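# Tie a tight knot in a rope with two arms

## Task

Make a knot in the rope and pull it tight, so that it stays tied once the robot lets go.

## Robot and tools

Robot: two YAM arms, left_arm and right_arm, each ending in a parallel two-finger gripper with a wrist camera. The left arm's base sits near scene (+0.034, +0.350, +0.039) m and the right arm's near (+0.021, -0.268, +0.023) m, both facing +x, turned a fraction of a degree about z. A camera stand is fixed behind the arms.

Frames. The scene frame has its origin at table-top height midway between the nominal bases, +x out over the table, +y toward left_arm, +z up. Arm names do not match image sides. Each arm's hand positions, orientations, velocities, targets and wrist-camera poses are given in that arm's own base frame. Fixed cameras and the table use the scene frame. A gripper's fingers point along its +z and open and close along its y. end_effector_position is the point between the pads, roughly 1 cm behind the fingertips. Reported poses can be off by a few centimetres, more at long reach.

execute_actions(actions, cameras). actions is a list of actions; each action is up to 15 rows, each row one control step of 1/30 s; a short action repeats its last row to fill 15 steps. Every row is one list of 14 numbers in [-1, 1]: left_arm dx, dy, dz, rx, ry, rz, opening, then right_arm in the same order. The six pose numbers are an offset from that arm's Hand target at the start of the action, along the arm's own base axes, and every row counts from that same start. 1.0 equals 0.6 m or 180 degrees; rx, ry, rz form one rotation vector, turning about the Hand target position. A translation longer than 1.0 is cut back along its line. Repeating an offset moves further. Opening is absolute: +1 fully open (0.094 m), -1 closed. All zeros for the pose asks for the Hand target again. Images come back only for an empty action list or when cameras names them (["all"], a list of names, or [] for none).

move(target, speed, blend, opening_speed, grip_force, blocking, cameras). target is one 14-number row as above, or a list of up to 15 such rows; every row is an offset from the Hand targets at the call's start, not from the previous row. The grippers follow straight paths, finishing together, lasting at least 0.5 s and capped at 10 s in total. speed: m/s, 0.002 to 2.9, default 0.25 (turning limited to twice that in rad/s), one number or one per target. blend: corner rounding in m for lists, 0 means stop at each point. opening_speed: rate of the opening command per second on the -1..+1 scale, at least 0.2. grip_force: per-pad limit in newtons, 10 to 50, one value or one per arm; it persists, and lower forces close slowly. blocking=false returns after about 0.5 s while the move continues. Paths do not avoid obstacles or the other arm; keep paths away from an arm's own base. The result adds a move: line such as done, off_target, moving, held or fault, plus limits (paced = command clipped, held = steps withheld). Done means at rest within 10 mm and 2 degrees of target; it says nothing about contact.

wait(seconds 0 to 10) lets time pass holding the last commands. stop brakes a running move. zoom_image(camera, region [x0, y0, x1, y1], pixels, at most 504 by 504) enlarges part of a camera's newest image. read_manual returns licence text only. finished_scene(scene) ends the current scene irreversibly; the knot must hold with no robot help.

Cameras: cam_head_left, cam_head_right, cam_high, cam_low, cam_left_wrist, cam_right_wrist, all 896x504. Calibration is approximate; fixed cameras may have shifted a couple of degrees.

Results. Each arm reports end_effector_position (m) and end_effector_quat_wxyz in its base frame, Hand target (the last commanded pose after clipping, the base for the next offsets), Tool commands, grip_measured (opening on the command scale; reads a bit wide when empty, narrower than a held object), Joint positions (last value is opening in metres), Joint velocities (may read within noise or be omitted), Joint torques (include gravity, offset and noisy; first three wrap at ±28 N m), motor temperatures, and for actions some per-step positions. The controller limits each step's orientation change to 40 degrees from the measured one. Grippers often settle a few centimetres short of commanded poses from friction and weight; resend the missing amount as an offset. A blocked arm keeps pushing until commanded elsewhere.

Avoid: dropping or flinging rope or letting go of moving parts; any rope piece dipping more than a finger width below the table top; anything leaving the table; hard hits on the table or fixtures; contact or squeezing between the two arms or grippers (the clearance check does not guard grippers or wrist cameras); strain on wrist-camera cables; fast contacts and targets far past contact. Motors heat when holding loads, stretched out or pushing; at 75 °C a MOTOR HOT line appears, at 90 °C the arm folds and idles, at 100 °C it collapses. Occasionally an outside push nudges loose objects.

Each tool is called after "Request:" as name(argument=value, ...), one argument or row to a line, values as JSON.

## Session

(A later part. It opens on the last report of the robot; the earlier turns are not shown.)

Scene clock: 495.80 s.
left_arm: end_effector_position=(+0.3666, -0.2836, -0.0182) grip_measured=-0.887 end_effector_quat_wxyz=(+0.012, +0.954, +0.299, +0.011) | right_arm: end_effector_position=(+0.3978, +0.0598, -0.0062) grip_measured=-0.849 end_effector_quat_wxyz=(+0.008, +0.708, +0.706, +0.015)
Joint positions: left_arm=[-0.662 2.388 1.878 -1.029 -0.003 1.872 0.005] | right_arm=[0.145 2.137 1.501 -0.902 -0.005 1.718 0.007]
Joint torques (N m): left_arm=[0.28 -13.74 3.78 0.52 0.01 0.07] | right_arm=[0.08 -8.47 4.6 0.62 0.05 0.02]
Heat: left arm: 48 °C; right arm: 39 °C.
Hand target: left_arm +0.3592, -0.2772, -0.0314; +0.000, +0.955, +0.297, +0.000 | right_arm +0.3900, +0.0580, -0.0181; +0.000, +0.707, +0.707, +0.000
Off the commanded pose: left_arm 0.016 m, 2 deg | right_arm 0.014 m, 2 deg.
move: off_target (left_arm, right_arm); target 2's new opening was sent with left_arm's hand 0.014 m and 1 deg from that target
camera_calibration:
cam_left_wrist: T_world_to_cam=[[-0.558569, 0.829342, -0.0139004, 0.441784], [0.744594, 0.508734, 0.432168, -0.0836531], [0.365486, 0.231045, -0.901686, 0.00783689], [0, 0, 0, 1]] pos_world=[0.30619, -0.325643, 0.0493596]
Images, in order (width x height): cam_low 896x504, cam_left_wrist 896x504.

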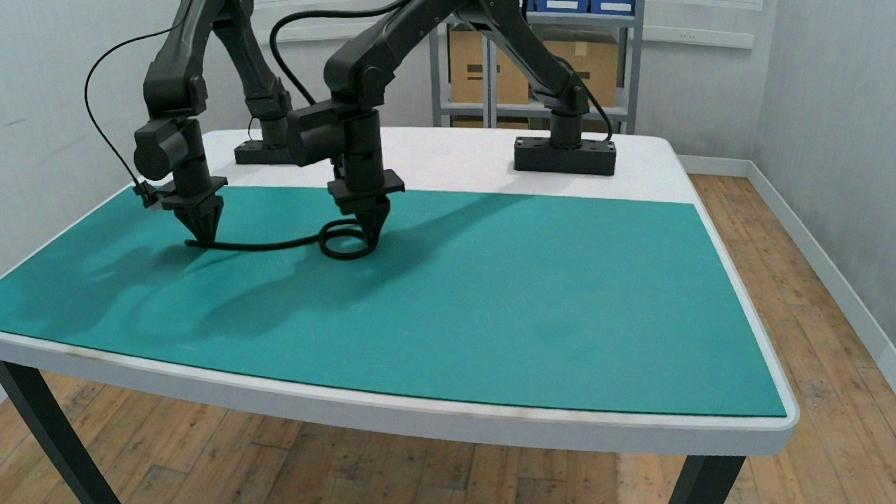

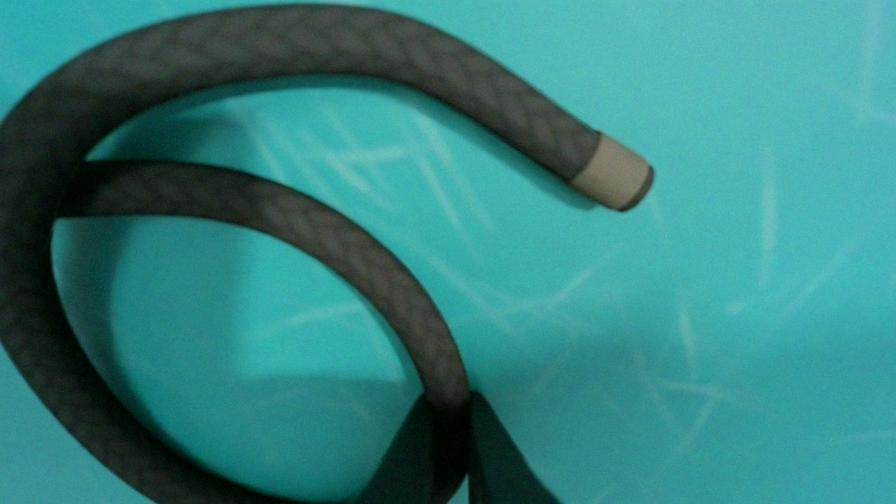

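Request:
move(
  target=[
    [0,0.0,0.119,0,0,0,-0.95,0,0,0.013,0,0,0,-0.95],
    [-0.128,0.073,0.119,0,0,0,-0.95,-0.01,0.133,0.013,0,0,0,-0.95],
  ],
  speed=0.1,
  blend=[0.01,0],
  cameras=["all"],
)

Scene clock: 506.73 s.
left_arm: end_effector_position=(+0.2862, -0.2333, +0.0363) grip_measured=-0.887 end_effector_quat_wxyz=(-0.006, +0.954, +0.299, -0.002) | right_arm: end_effector_position=(+0.3840, +0.1384, -0.0046) grip_measured=-0.849 end_effector_quat_wxyz=(+0.003, +0.705, +0.709, +0.014)
Joint positions: left_arm=[-0.688 2.004 1.477 -1.056 -0.003 1.846 0.005] | right_arm=[0.341 2.159 1.544 -0.927 -0.006 1.906 0.007]
Joint torques (N m): left_arm=[-0.35 -13.52 4.71 0.37 0.01 0] | right_arm=[0.1 -7.71 8.31 0.29 0.06 0.09]
Heat: left arm: 50 °C; right arm: 39 °C.
Hand target: left_arm +0.2824, -0.2334, +0.0399; +0.000, +0.955, +0.297, +0.000 | right_arm +0.3840, +0.1378, -0.0103; +0.000, +0.707, +0.707, +0.000
Off the commanded pose: left_arm 0.005 m, 1 deg | right_arm 0.006 m, 2 deg.
move: done
camera_calibration:
cam_left_wrist: T_world_to_cam=[[-0.558678, 0.828868, 0.0292656, 0.354299], [0.759517, 0.49712, 0.41953, -0.079481], [0.333187, 0.25661, -0.907269, 0.0901804], [0, 0, 0, 1]] pos_world=[0.228259, -0.277297, 0.104794]
cam_right_wrist: T_world_to_cam=[[-0.999702, -0.00879355, -0.0227833, 0.386095], [-0.0169835, 0.920723, 0.389846, -0.0778794], [0.017549, 0.390117, -0.920598, 0.020474], [0, 0, 0, 1]] pos_world=[0.384298, 0.0671133, 0.0580059]

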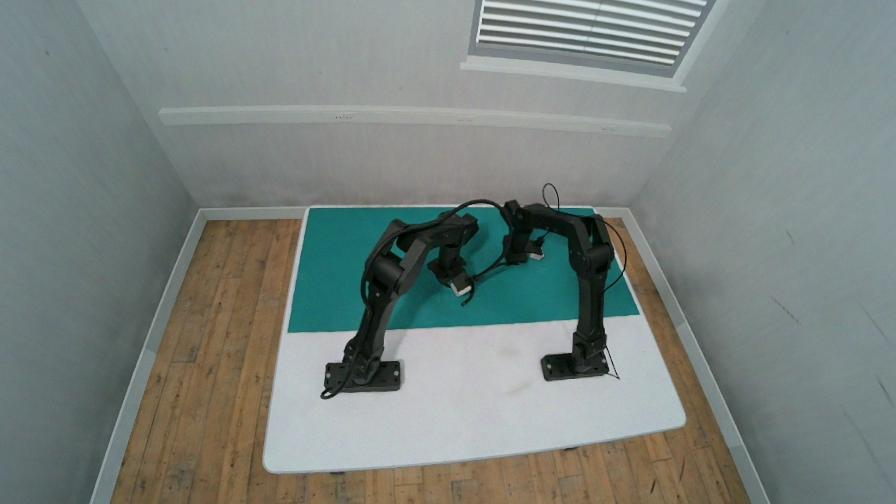

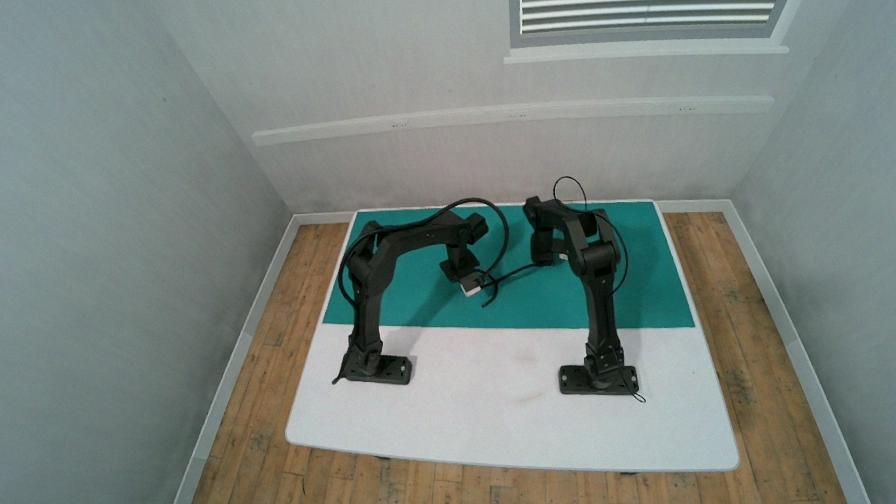

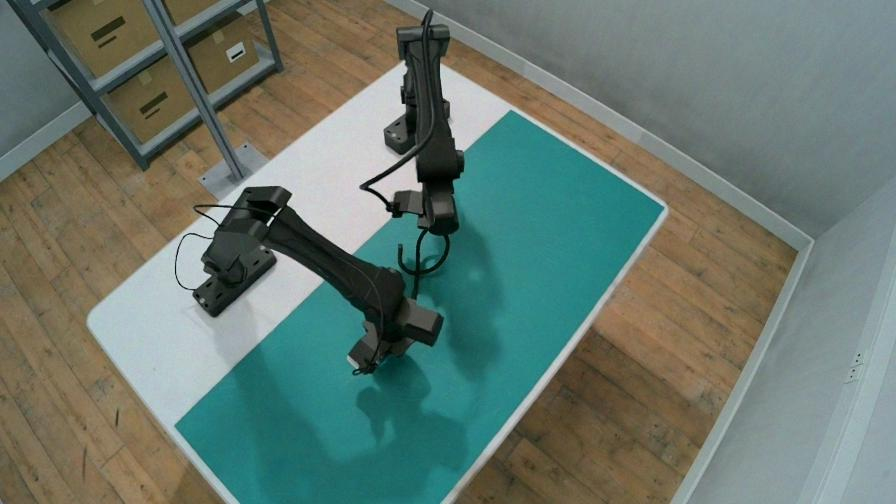

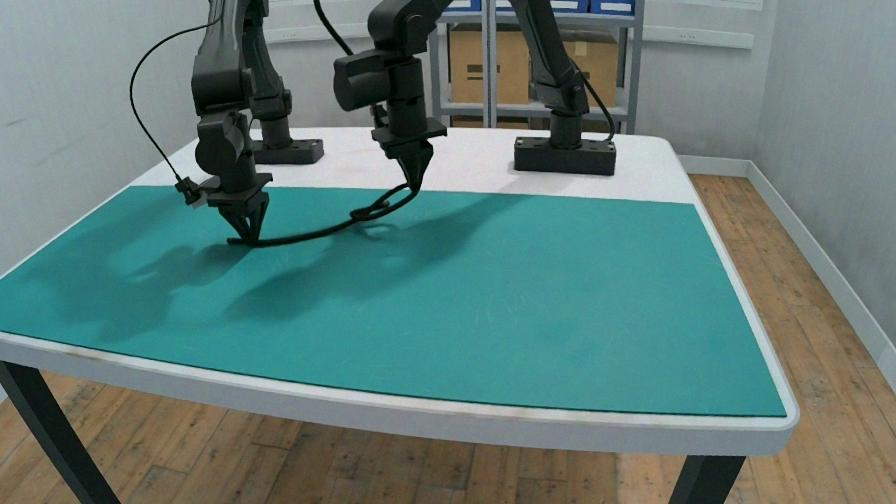

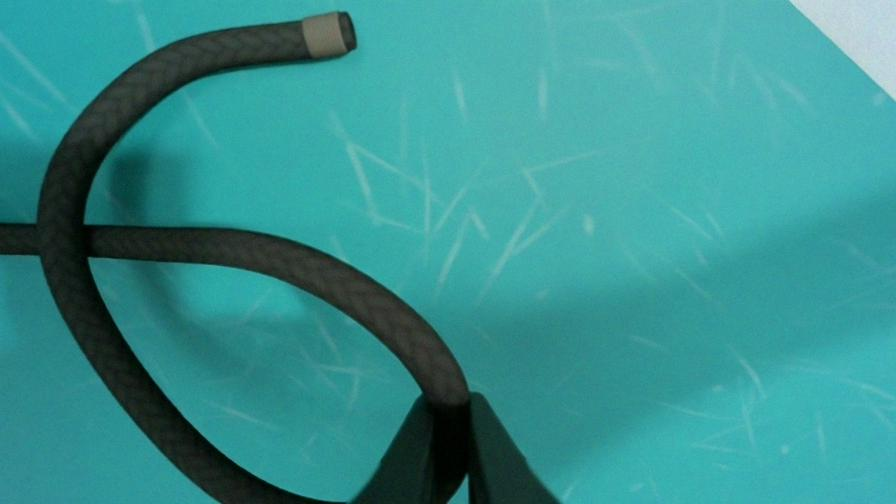

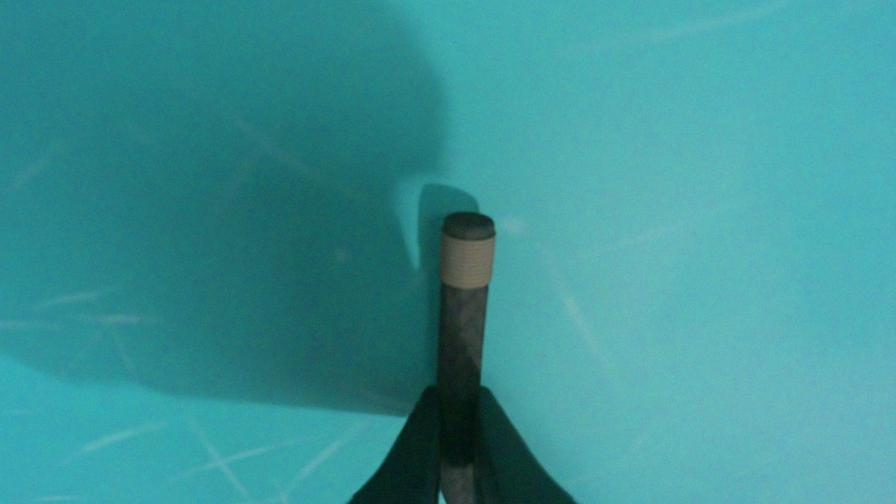

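Request:
move(
  target=[
    [0.117,-0.058,0,0,0,0,-0.95,0.01,-0.1,0,0,0,0,-0.95],
    [0.117,-0.058,-0.108,0,0,0,-0.95,0.01,-0.1,0,0,0,0,-0.95],
    [0.117,-0.058,-0.108,0,0,0,-0.3,0.01,-0.1,0,0,0,0,-0.95],
    [0.08,-0.08,0.08,0,0,0,-0.3,0.01,-0.1,0,0,0,0,-0.95],
  ],
  speed=0.12,
  opening_speed=1.5,
  blend=[0.01,0,0,0],
  cameras=["cam_high","cam_low","cam_left_wrist"],
)

Scene clock: 607.13 s.
left_arm: end_effector_position=(+0.3301, -0.2781, +0.0704) grip_measured=-0.302 end_effector_quat_wxyz=(-0.013, +0.954, +0.299, -0.006) | right_arm: end_effector_position=(+0.3975, +0.0824, -0.0061) grip_measured=-0.849 end_effector_quat_wxyz=(+0.003, +0.707, +0.707, +0.011)
Joint positions: left_arm=[-0.704 2.255 2.005 -1.35 -0.003 1.831 0.033] | right_arm=[0.199 2.159 1.538 -0.927 -0.007 1.77 0.007]
Joint torques (N m): left_arm=[-0.27 -15.83 8.88 0.05 0.01 0] | right_arm=[-0.32 -10.14 4.46 0.49 0.07 -0.01]
Heat: left arm: 47 °C; right arm: 39 °C.
Hand target: left_arm +0.3304, -0.2815, +0.0881; +0.000, +0.955, +0.297, +0.000 | right_arm +0.3901, +0.0778, -0.0102; +0.000, +0.707, +0.707, +0.000
Off the commanded pose: left_arm 0.018 m, 2 deg | right_arm 0.010 m, 1 deg.
move: off_target (left_arm); target 3's new opening was sent with left_arm's hand 0.012 m and 1 deg from that target
camera_calibration:
cam_left_wrist: T_world_to_cam=[[-0.557286, 0.829118, 0.0446597, 0.413433], [0.765112, 0.491884, 0.415516, -0.10783], [0.322545, 0.265731, -0.908489, 0.124083], [0, 0, 0, 1]] pos_world=[0.272881, -0.322718, 0.139069]
Images, in order (width x height): cam_high 896x504, cam_low 896x504, cam_left_wrist 896x504.

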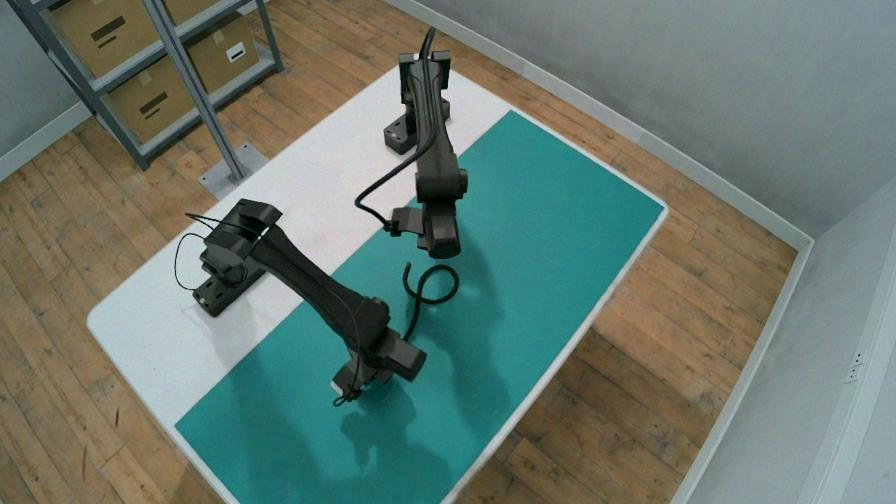

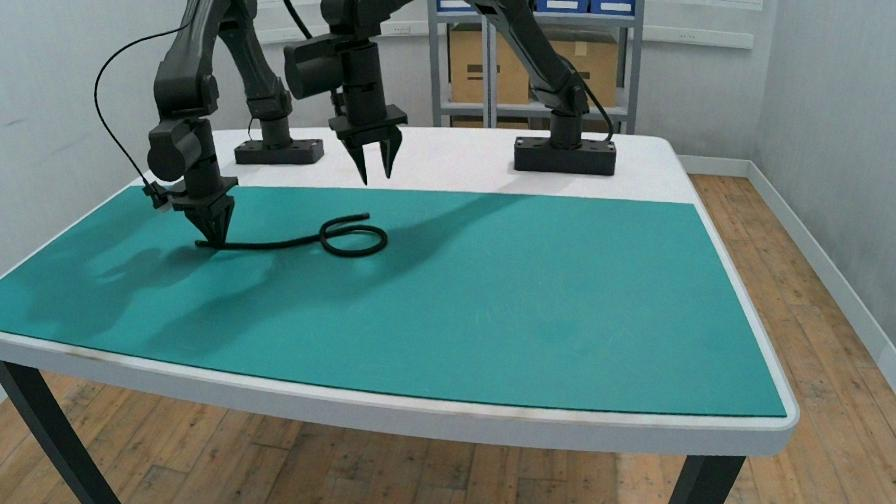

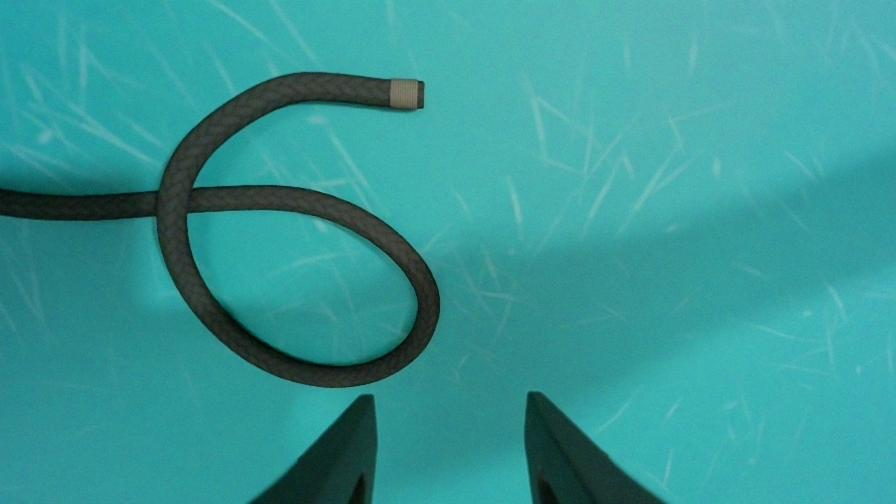

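Request:
move(
  target=[
    [0,0,0,0,0,0,-0.3,0,0,0,0,0,0,-0.3],
    [0,0.2,0.053,0,0,0.57,-0.3,0,0,0.183,0,0,0,-0.3],
    [0.016,0.3,0.053,0,0,-0.861,-0.3,-0.1,0.153,0.217,0,0,0.5,-0.3],
    [0.016,0.3,0.053,0,0,-0.861,-0.3,-0.122,0.303,0.15,-0.0249,0.2846,-0.9029,-0.3],
  ],
  speed=0.35,
  opening_speed=1.5,
  blend=[0,0.02,0.03,0],
  cameras=["all"],
)

Scene clock: 665.03 s.
left_arm: end_effector_position=(+0.3419, -0.1038, +0.1153) grip_measured=-0.302 end_effector_quat_wxyz=(-0.008, -0.492, +0.871, +0.007) | right_arm: end_effector_position=(+0.3116, +0.2577, +0.0782) grip_measured=-0.303 end_effector_quat_wxyz=(-0.193, +0.733, -0.614, -0.220)
Joint positions: left_arm=[-0.296 1.921 1.677 -1.348 0.002 -1.325 0.033] | right_arm=[0.447 1.91 1.384 -0.852 -0.567 -1.245 0.033]
Joint torques (N m): left_arm=[0.4 -13.23 5.01 0.39 -0.03 -0.07] | right_arm=[-0.72 -6.63 9.22 0.7 -0.45 -0.05]
Heat: left arm: 49 °C; right arm: 41 °C.
Hand target: left_arm +0.3401, -0.1014, +0.1198; +0.000, -0.497, +0.868, +0.000 | right_arm +0.3168, +0.2596, +0.0797; -0.193, +0.731, -0.613, -0.231
Off the commanded pose: left_arm 0.005 m, 1 deg | right_arm 0.006 m, 1 deg.
move: done
camera_calibration:
cam_left_wrist: T_world_to_cam=[[0.848849, -0.528624, -0.00361853, -0.342658], [-0.476736, -0.768451, 0.426855, 0.0712198], [-0.228426, -0.36061, -0.904313, 0.237622], [0, 0, 0, 1]] pos_world=[0.379097, -0.0407195, 0.183244]
cam_right_wrist: T_world_to_cam=[[0.984719, 0.173382, 0.016321, -0.351757], [0.172957, -0.962736, -0.207906, 0.251703], [-0.0203344, 0.207552, -0.978013, 0.114722], [0, 0, 0, 1]] pos_world=[0.305181, 0.279501, 0.170271]

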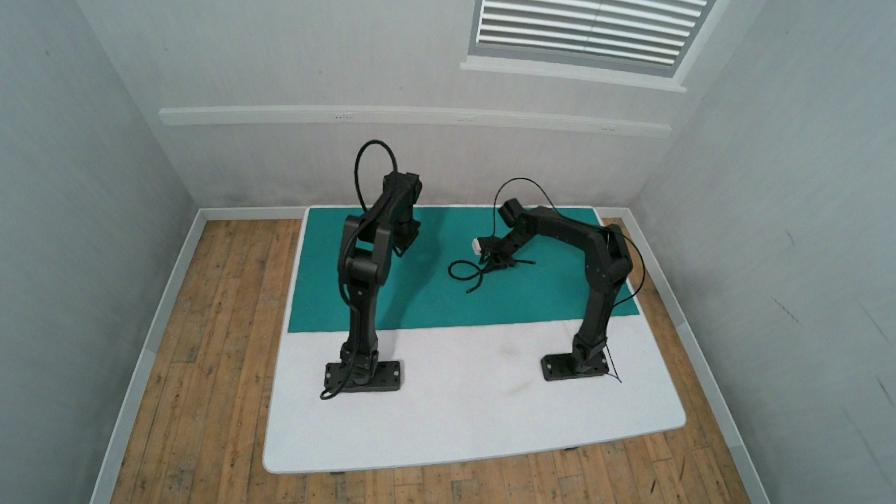

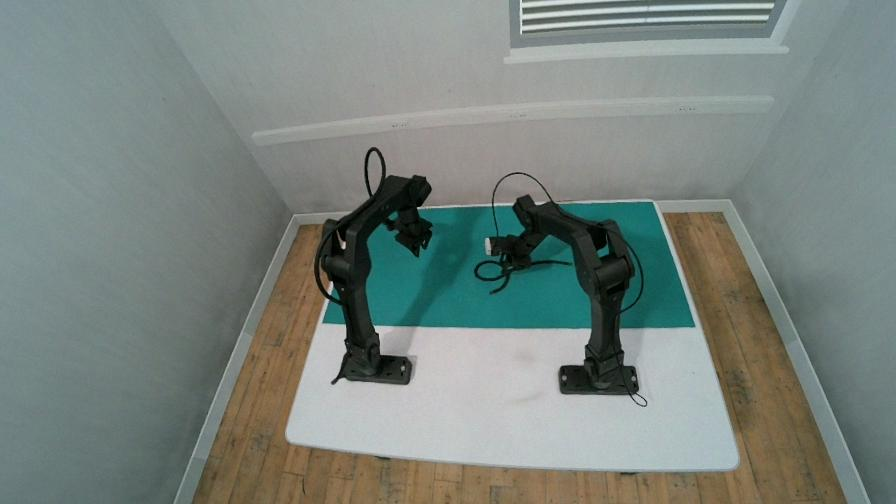

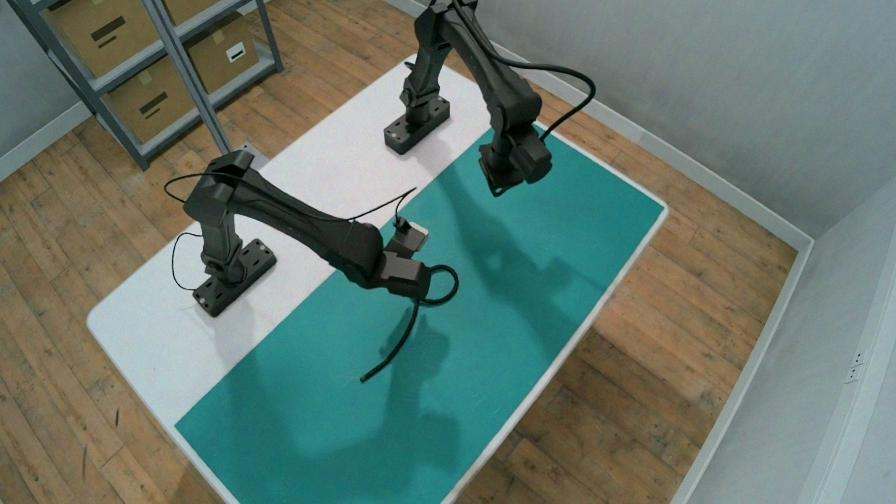

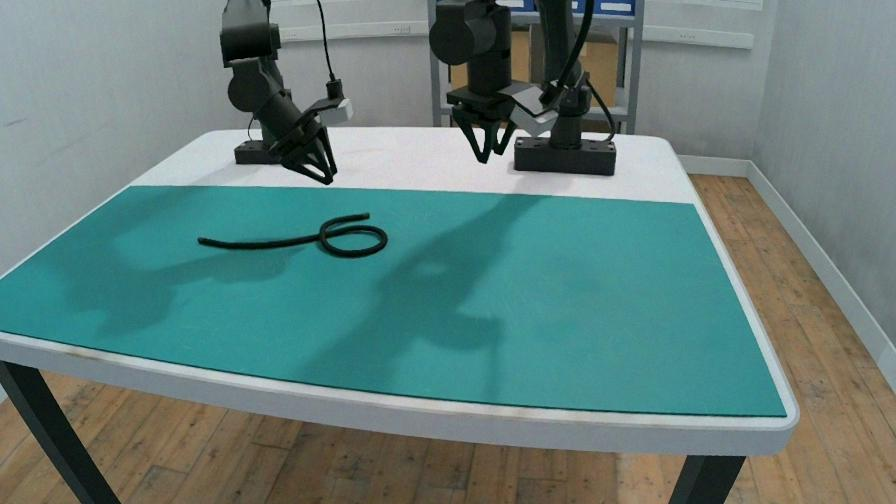

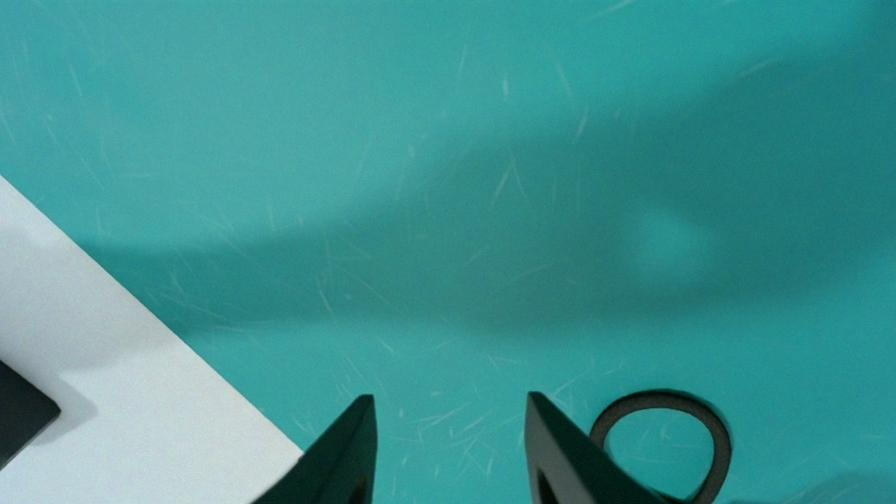

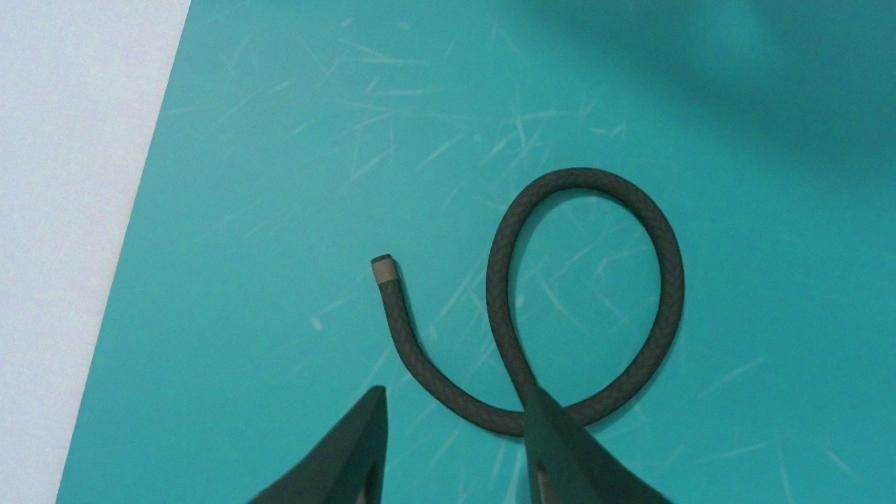

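Request:
move(
  target=[0,0,0,0,0,0,-0.3,-0.03,0.028,-0.097,0,0,0.122,-0.3],
  speed=0.2,
  cameras=["cam_low","cam_right_wrist"],
)

Scene clock: 691.03 s.
left_arm: end_effector_position=(+0.3419, -0.1038, +0.1153) grip_measured=-0.302 end_effector_quat_wxyz=(-0.008, -0.492, +0.871, +0.007) | right_arm: end_effector_position=(+0.3008, +0.2710, +0.0239) grip_measured=-0.303 end_effector_quat_wxyz=(-0.150, +0.835, -0.467, -0.249)
Joint positions: left_arm=[-0.296 1.921 1.677 -1.348 0.002 -1.325 0.033] | right_arm=[0.481 2.149 1.519 -0.966 -0.589 -1.648 0.033]
Joint torques (N m): left_arm=[0.39 -13.26 5 0.4 -0.04 -0.07] | right_arm=[0.5 -7.76 8.1 0.19 -0.47 -0.07]
Heat: left arm: 51 °C; right arm: 40 °C.
Hand target: left_arm +0.3401, -0.1014, +0.1198; +0.000, -0.497, +0.868, +0.000 | right_arm +0.2989, +0.2764, +0.0216; -0.146, +0.834, -0.463, -0.263
Off the commanded pose: left_arm 0.005 m, 1 deg | right_arm 0.006 m, 2 deg.
move: done
camera_calibration:
cam_right_wrist: T_world_to_cam=[[0.854367, 0.519215, 0.0217535, -0.397146], [0.512326, -0.83454, -0.202645, 0.118104], [-0.0870619, 0.184278, -0.979011, 0.0849894], [0, 0, 0, 1]] pos_world=[0.2862, 0.289105, 0.115778]
Images, in order (width x height): cam_low 896x504, cam_right_wrist 896x504.

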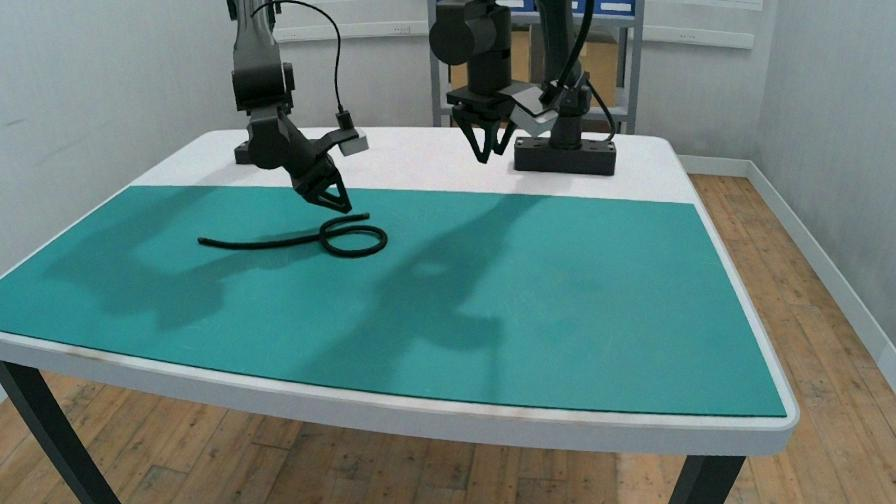

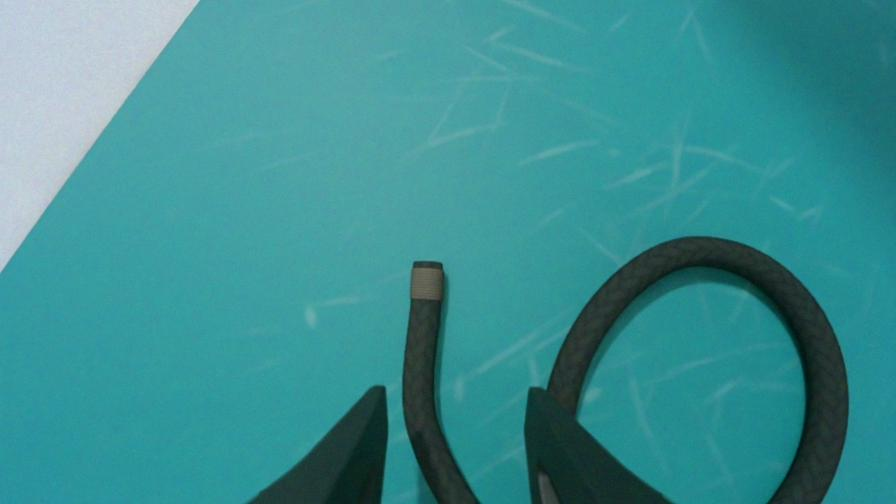

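Request:
move(
  target=[
    [0,0,0,0,0,0,-0.3,-0.015,-0.009,-0.03,0,0,0,-0.3],
    [0,0,0,0,0,0,-0.3,-0.015,-0.009,-0.06,0,0,0,-0.3],
  ],
  speed=0.1,
  blend=[0.01,0],
  cameras=["cam_low","cam_right_wrist"],
)

Scene clock: 708.73 s.
left_arm: end_effector_position=(+0.3419, -0.1038, +0.1153) grip_measured=-0.302 end_effector_quat_wxyz=(-0.008, -0.492, +0.871, +0.007) | right_arm: end_effector_position=(+0.2989, +0.2702, -0.0025) grip_measured=-0.303 end_effector_quat_wxyz=(-0.155, +0.837, -0.464, -0.246)
Joint positions: left_arm=[-0.296 1.921 1.677 -1.348 0.002 -1.325 0.033] | right_arm=[0.481 2.177 1.45 -0.858 -0.59 -1.653 0.033]
Joint torques (N m): left_arm=[0.42 -13.23 5.01 0.4 -0.04 -0.08] | right_arm=[0.36 -7.9 4.52 0.55 -0.46 -0.02]
Heat: left arm: 51 °C; right arm: 39 °C.
Hand target: left_arm +0.3401, -0.1014, +0.1198; +0.000, -0.497, +0.868, +0.000 | right_arm +0.2898, +0.2709, -0.0145; -0.146, +0.834, -0.463, -0.263
Off the commanded pose: left_arm 0.005 m, 1 deg | right_arm 0.015 m, 2 deg.
move: off_target (right_arm); blend cut to 0.009 m at target 1
camera_calibration:
cam_right_wrist: T_world_to_cam=[[0.851925, 0.522527, 0.0344871, -0.394678], [0.517942, -0.831077, -0.202603, 0.110454], [-0.0772041, 0.190465, -0.978653, 0.0545626], [0, 0, 0, 1]] pos_world=[0.283239, 0.287633, 0.0893875]
Images, in order (width x height): cam_low 896x504, cam_right_wrist 896x504.

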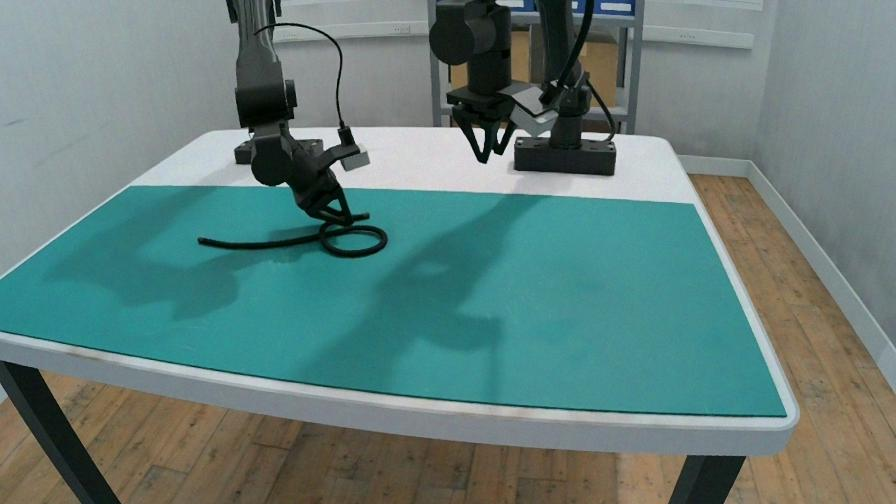

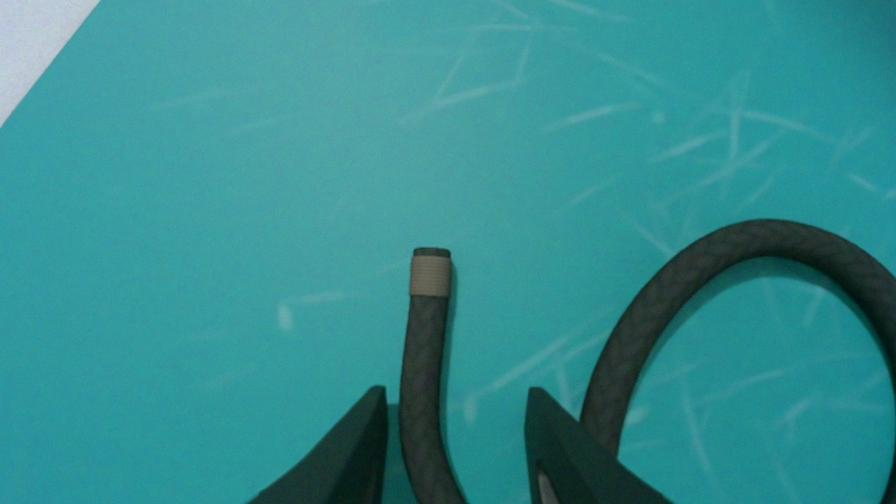

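Request:
move(
  target=[
    [0,0,0,0,0,0,-0.3,-0.013,-0.007,-0.016,0,0,0,-0.3],
    [0,0,0,0,0,0,-0.3,-0.013,-0.007,-0.016,0,0,0,-0.95],
  ],
  speed=0.1,
  opening_speed=1.5,
  cameras=["cam_low","cam_right_wrist"],
)

Scene clock: 715.50 s.
left_arm: end_effector_position=(+0.3419, -0.1038, +0.1153) grip_measured=-0.302 end_effector_quat_wxyz=(-0.008, -0.492, +0.871, +0.007) | right_arm: end_effector_position=(+0.2925, +0.2720, -0.0059) grip_measured=-0.841 end_effector_quat_wxyz=(-0.168, +0.829, -0.463, -0.265)
Joint positions: left_arm=[-0.296 1.921 1.677 -1.348 0.002 -1.325 0.033] | right_arm=[0.475 2.175 1.409 -0.821 -0.637 -1.654 0.007]
Joint torques (N m): left_arm=[0.4 -13.24 5.01 0.4 -0.03 -0.08] | right_arm=[0.8 -8.28 3.11 0.68 -0.05 -0.04]
Heat: left arm: 51 °C; right arm: 39 °C.
Hand target: left_arm +0.3401, -0.1014, +0.1198; +0.000, -0.497, +0.868, +0.000 | right_arm +0.2821, +0.2668, -0.0241; -0.146, +0.834, -0.463, -0.263
Off the commanded pose: left_arm 0.005 m, 1 deg | right_arm 0.022 m, 3 deg.
move: off_target (right_arm); target 2's new opening was sent with right_arm's hand 0.024 m and 3 deg from that target
camera_calibration:
cam_right_wrist: T_world_to_cam=[[0.855967, 0.515734, 0.0365848, -0.389379], [0.507683, -0.824992, -0.248286, 0.115601], [-0.0978672, 0.231098, -0.967996, 0.0454754], [0, 0, 0, 1]] pos_world=[0.279058, 0.285677, 0.0869674]
Images, in order (width x height): cam_low 896x504, cam_right_wrist 896x504.

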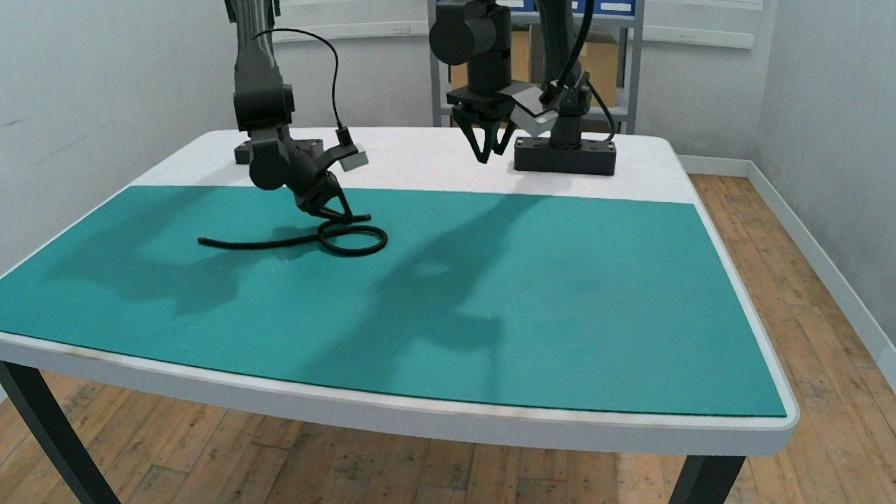

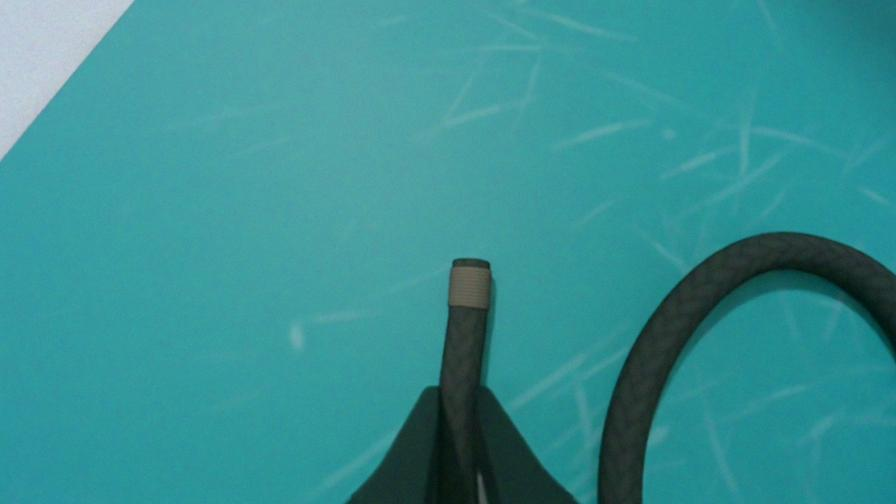

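Request:
move(
  target=[
    [0,0,0,0,0,0,-0.3,0,0,0,0,0,0,-0.3],
    [0,0,0,0,0,0,-0.3,0.0,0.0,0.2,0,0,0,-0.3],
    [0,0,0,0,0,0,-0.3,0.12,-0.2,0.22,0,0,-0.68,-0.3],
  ],
  speed=0.35,
  opening_speed=1.5,
  blend=[0,0.02,0],
  cameras=["cam_low","cam_right_wrist"],
)

Scene clock: 807.87 s.
left_arm: end_effector_position=(+0.3419, -0.1038, +0.1153) grip_measured=-0.302 end_effector_quat_wxyz=(-0.008, -0.492, +0.871, +0.007) | right_arm: end_effector_position=(+0.3496, +0.1431, +0.1035) grip_measured=-0.303 end_effector_quat_wxyz=(+0.299, +0.003, +0.954, +0.003)
Joint positions: left_arm=[-0.296 1.921 1.677 -1.348 0.002 -1.325 0.033] | right_arm=[0.52 1.519 0.995 -0.502 0.285 0.446 0.033]
Joint torques (N m): left_arm=[0.42 -13.24 5 0.4 -0.04 -0.08] | right_arm=[0.64 -4.46 9.65 1.45 0.23 0.09]
Heat: left arm: 51 °C; right arm: 41 °C.
Hand target: left_arm +0.3401, -0.1014, +0.1198; +0.000, -0.497, +0.868, +0.000 | right_arm +0.3541, +0.1468, +0.1080; +0.301, +0.004, +0.954, -0.001
Off the commanded pose: left_arm 0.005 m, 1 deg | right_arm 0.007 m, 0 deg.
move: done
camera_calibration:
cam_right_wrist: T_world_to_cam=[[-0.00210968, -0.999993, -0.00295187, 0.145131], [-0.975378, 0.00270871, -0.220523, 0.404682], [0.220529, 0.00241396, -0.975377, 0.108863], [0, 0, 0, 1]] pos_world=[0.371017, 0.143771, 0.195852]
Images, in order (width x height): cam_low 896x504, cam_right_wrist 896x504.

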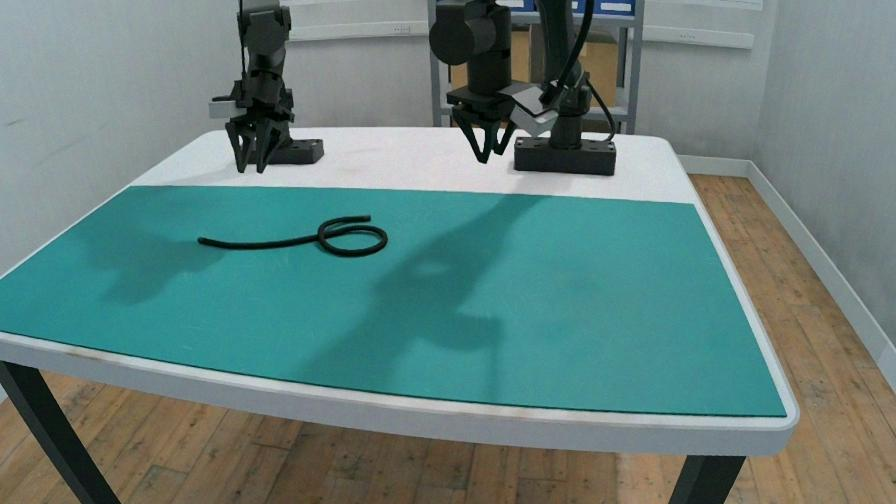

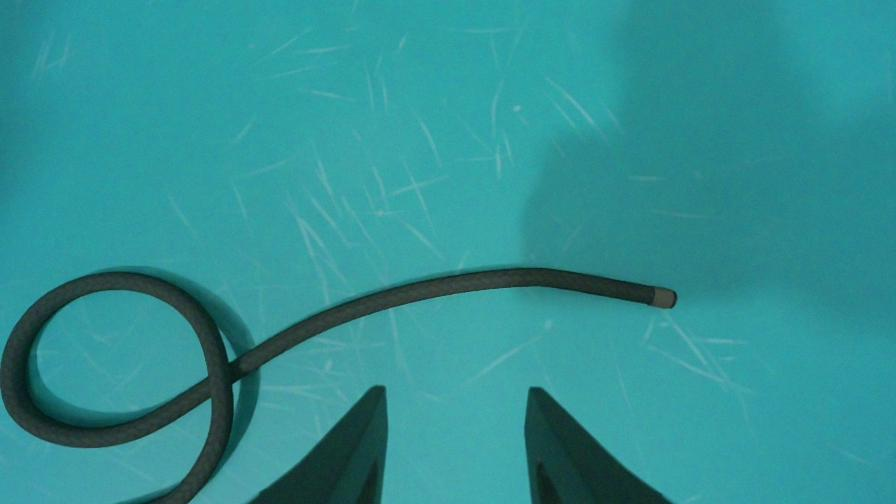

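Request:
move(
  target=[
    [0,0,0,0,0,0,-0.3,0,-0.17,0,0,0,0,-0.3],
    [-0.042,-0.381,-0.058,0,0,-0.639,-0.3,0,-0.17,0,0,0,0,-0.3],
  ],
  speed=0.35,
  blend=[0.02,0],
  cameras=["cam_low","cam_left_wrist"],
)

Scene clock: 831.77 s.
left_arm: end_effector_position=(+0.3129, -0.3286, +0.0884) grip_measured=-0.302 end_effector_quat_wxyz=(+0.005, +0.462, +0.887, -0.003) | right_arm: end_effector_position=(+0.3578, +0.0464, +0.1087) grip_measured=-0.303 end_effector_quat_wxyz=(+0.297, +0.004, +0.955, -0.002)
Joint positions: left_arm=[-0.811 2.322 2.191 -1.428 0.002 0.15 0.033] | right_arm=[0.18 1.405 0.911 -0.481 0.108 0.156 0.033]
Joint torques (N m): left_arm=[0.09 -11.89 9.26 0.17 -0.04 0.07] | right_arm=[-0.29 -6.39 5.42 1.92 0.01 -0.02]
Motor temperatures (°C): left_arm=[29 51 34 31 31 31 29] | right_arm=[30 39 40 33 30 31 31]
Heat: left arm: 51 °C; right arm: 40 °C.
Hand target: left_arm +0.3148, -0.3300, +0.0850; +0.000, +0.465, +0.885, +0.000 | right_arm +0.3541, +0.0448, +0.1080; +0.301, +0.003, +0.954, -0.001
Off the commanded pose: left_arm 0.004 m, 1 deg | right_arm 0.004 m, 0 deg.
move: done
camera_calibration:
cam_left_wrist: T_world_to_cam=[[-0.828086, -0.560378, 0.0158009, 0.075616], [-0.505912, 0.759148, 0.40957, 0.408675], [-0.241509, 0.331165, -0.912142, 0.357717], [0, 0, 0, 1]] pos_world=[0.355762, -0.386335, 0.157713]
Images, in order (width x height): cam_low 896x504, cam_left_wrist 896x504.

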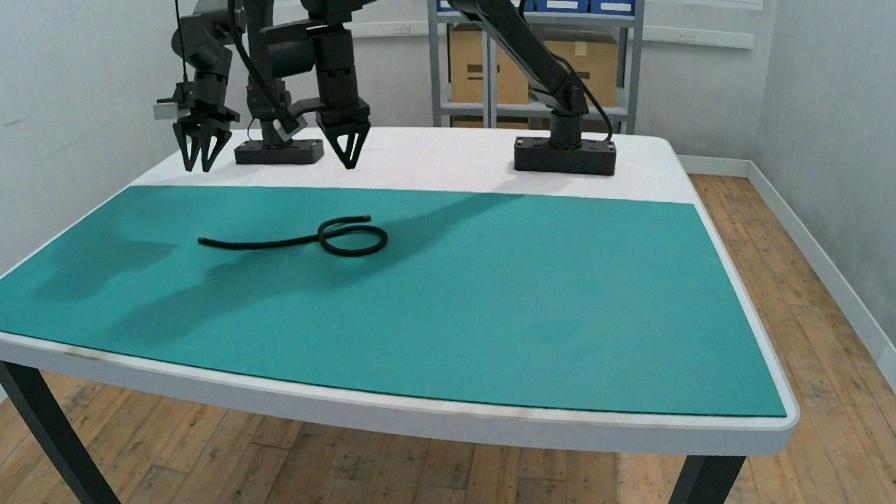

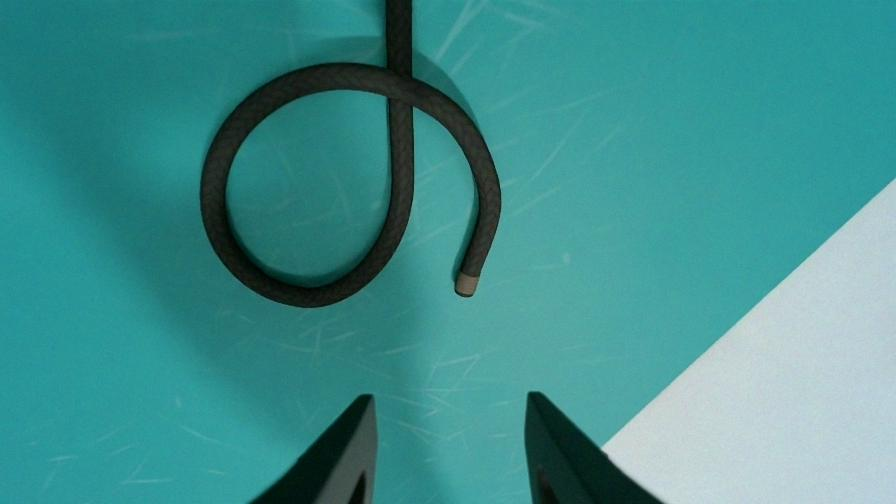

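Request:
move(
  target=[
    [-0.0275,-0.021,-0.1,0,0,-0.106,-0.3,0,0,0,0,0,0,-0.3],
    [-0.0275,-0.021,-0.192,0,0,-0.106,-0.3,0,0,0,0,0,0,-0.3],
    [-0.0275,-0.021,-0.192,0,0,-0.106,-0.95,0,0,0,0,0,0,-0.3],
  ],
  speed=[0.25,0.12,0.12],
  opening_speed=1.5,
  cameras=["cam_low","cam_left_wrist"],
)

Scene clock: 862.13 s.
left_arm: end_effector_position=(+0.3022, -0.3424, -0.0175) grip_measured=-0.884 end_effector_quat_wxyz=(+0.008, +0.601, +0.799, +0.002) | right_arm: end_effector_position=(+0.3578, +0.0464, +0.1087) grip_measured=-0.303 end_effector_quat_wxyz=(+0.297, +0.004, +0.955, -0.002)
Joint positions: left_arm=[-0.853 2.377 1.861 -1.041 -0.008 0.437 0.005] | right_arm=[0.18 1.405 0.911 -0.481 0.108 0.156 0.033]
Joint torques (N m): left_arm=[-0.21 -12.66 5.35 0.54 0.05 0.07] | right_arm=[-0.31 -6.39 5.42 1.93 0.02 -0.02]
Heat: left arm: 47 °C; right arm: 39 °C.
Hand target: left_arm +0.2984, -0.3426, -0.0302; +0.000, +0.605, +0.796, +0.000 | right_arm +0.3541, +0.0448, +0.1080; +0.301, +0.003, +0.954, -0.001
Off the commanded pose: left_arm 0.013 m, 1 deg | right_arm 0.004 m, 0 deg.
move: off_target (left_arm); target 3's new opening was sent with left_arm's hand 0.013 m and 1 deg from that target
camera_calibration:
cam_left_wrist: T_world_to_cam=[[-0.964869, -0.262721, 0.00254957, 0.203749], [-0.238452, 0.879731, 0.411357, 0.417658], [-0.110315, 0.396297, -0.911471, 0.245711], [0, 0, 0, 1]] pos_world=[0.323288, -0.411273, 0.0516327]
Images, in order (width x height): cam_low 896x504, cam_left_wrist 896x504.

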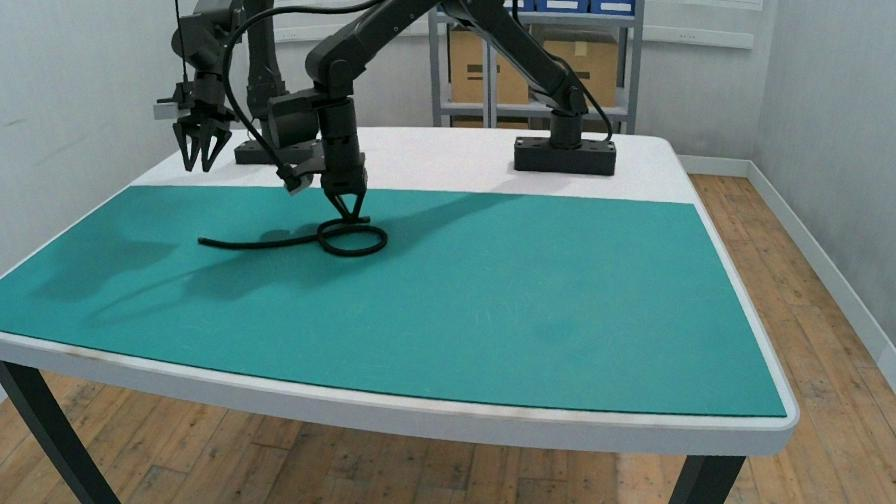

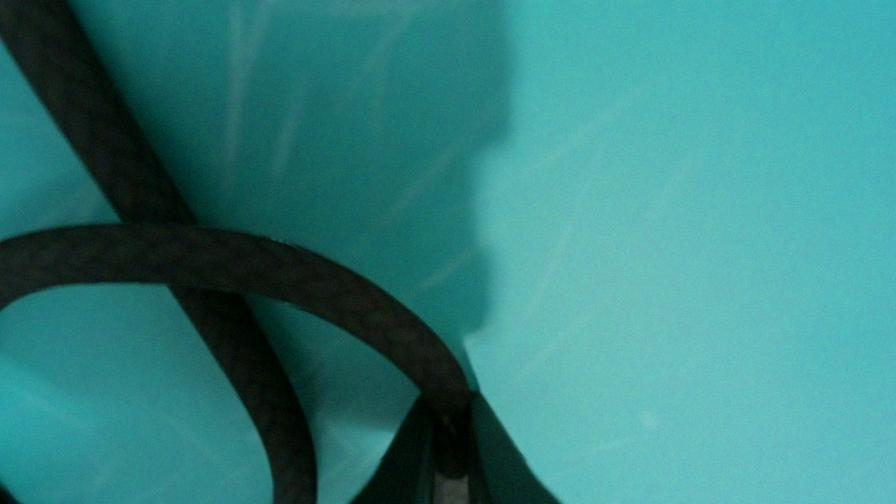

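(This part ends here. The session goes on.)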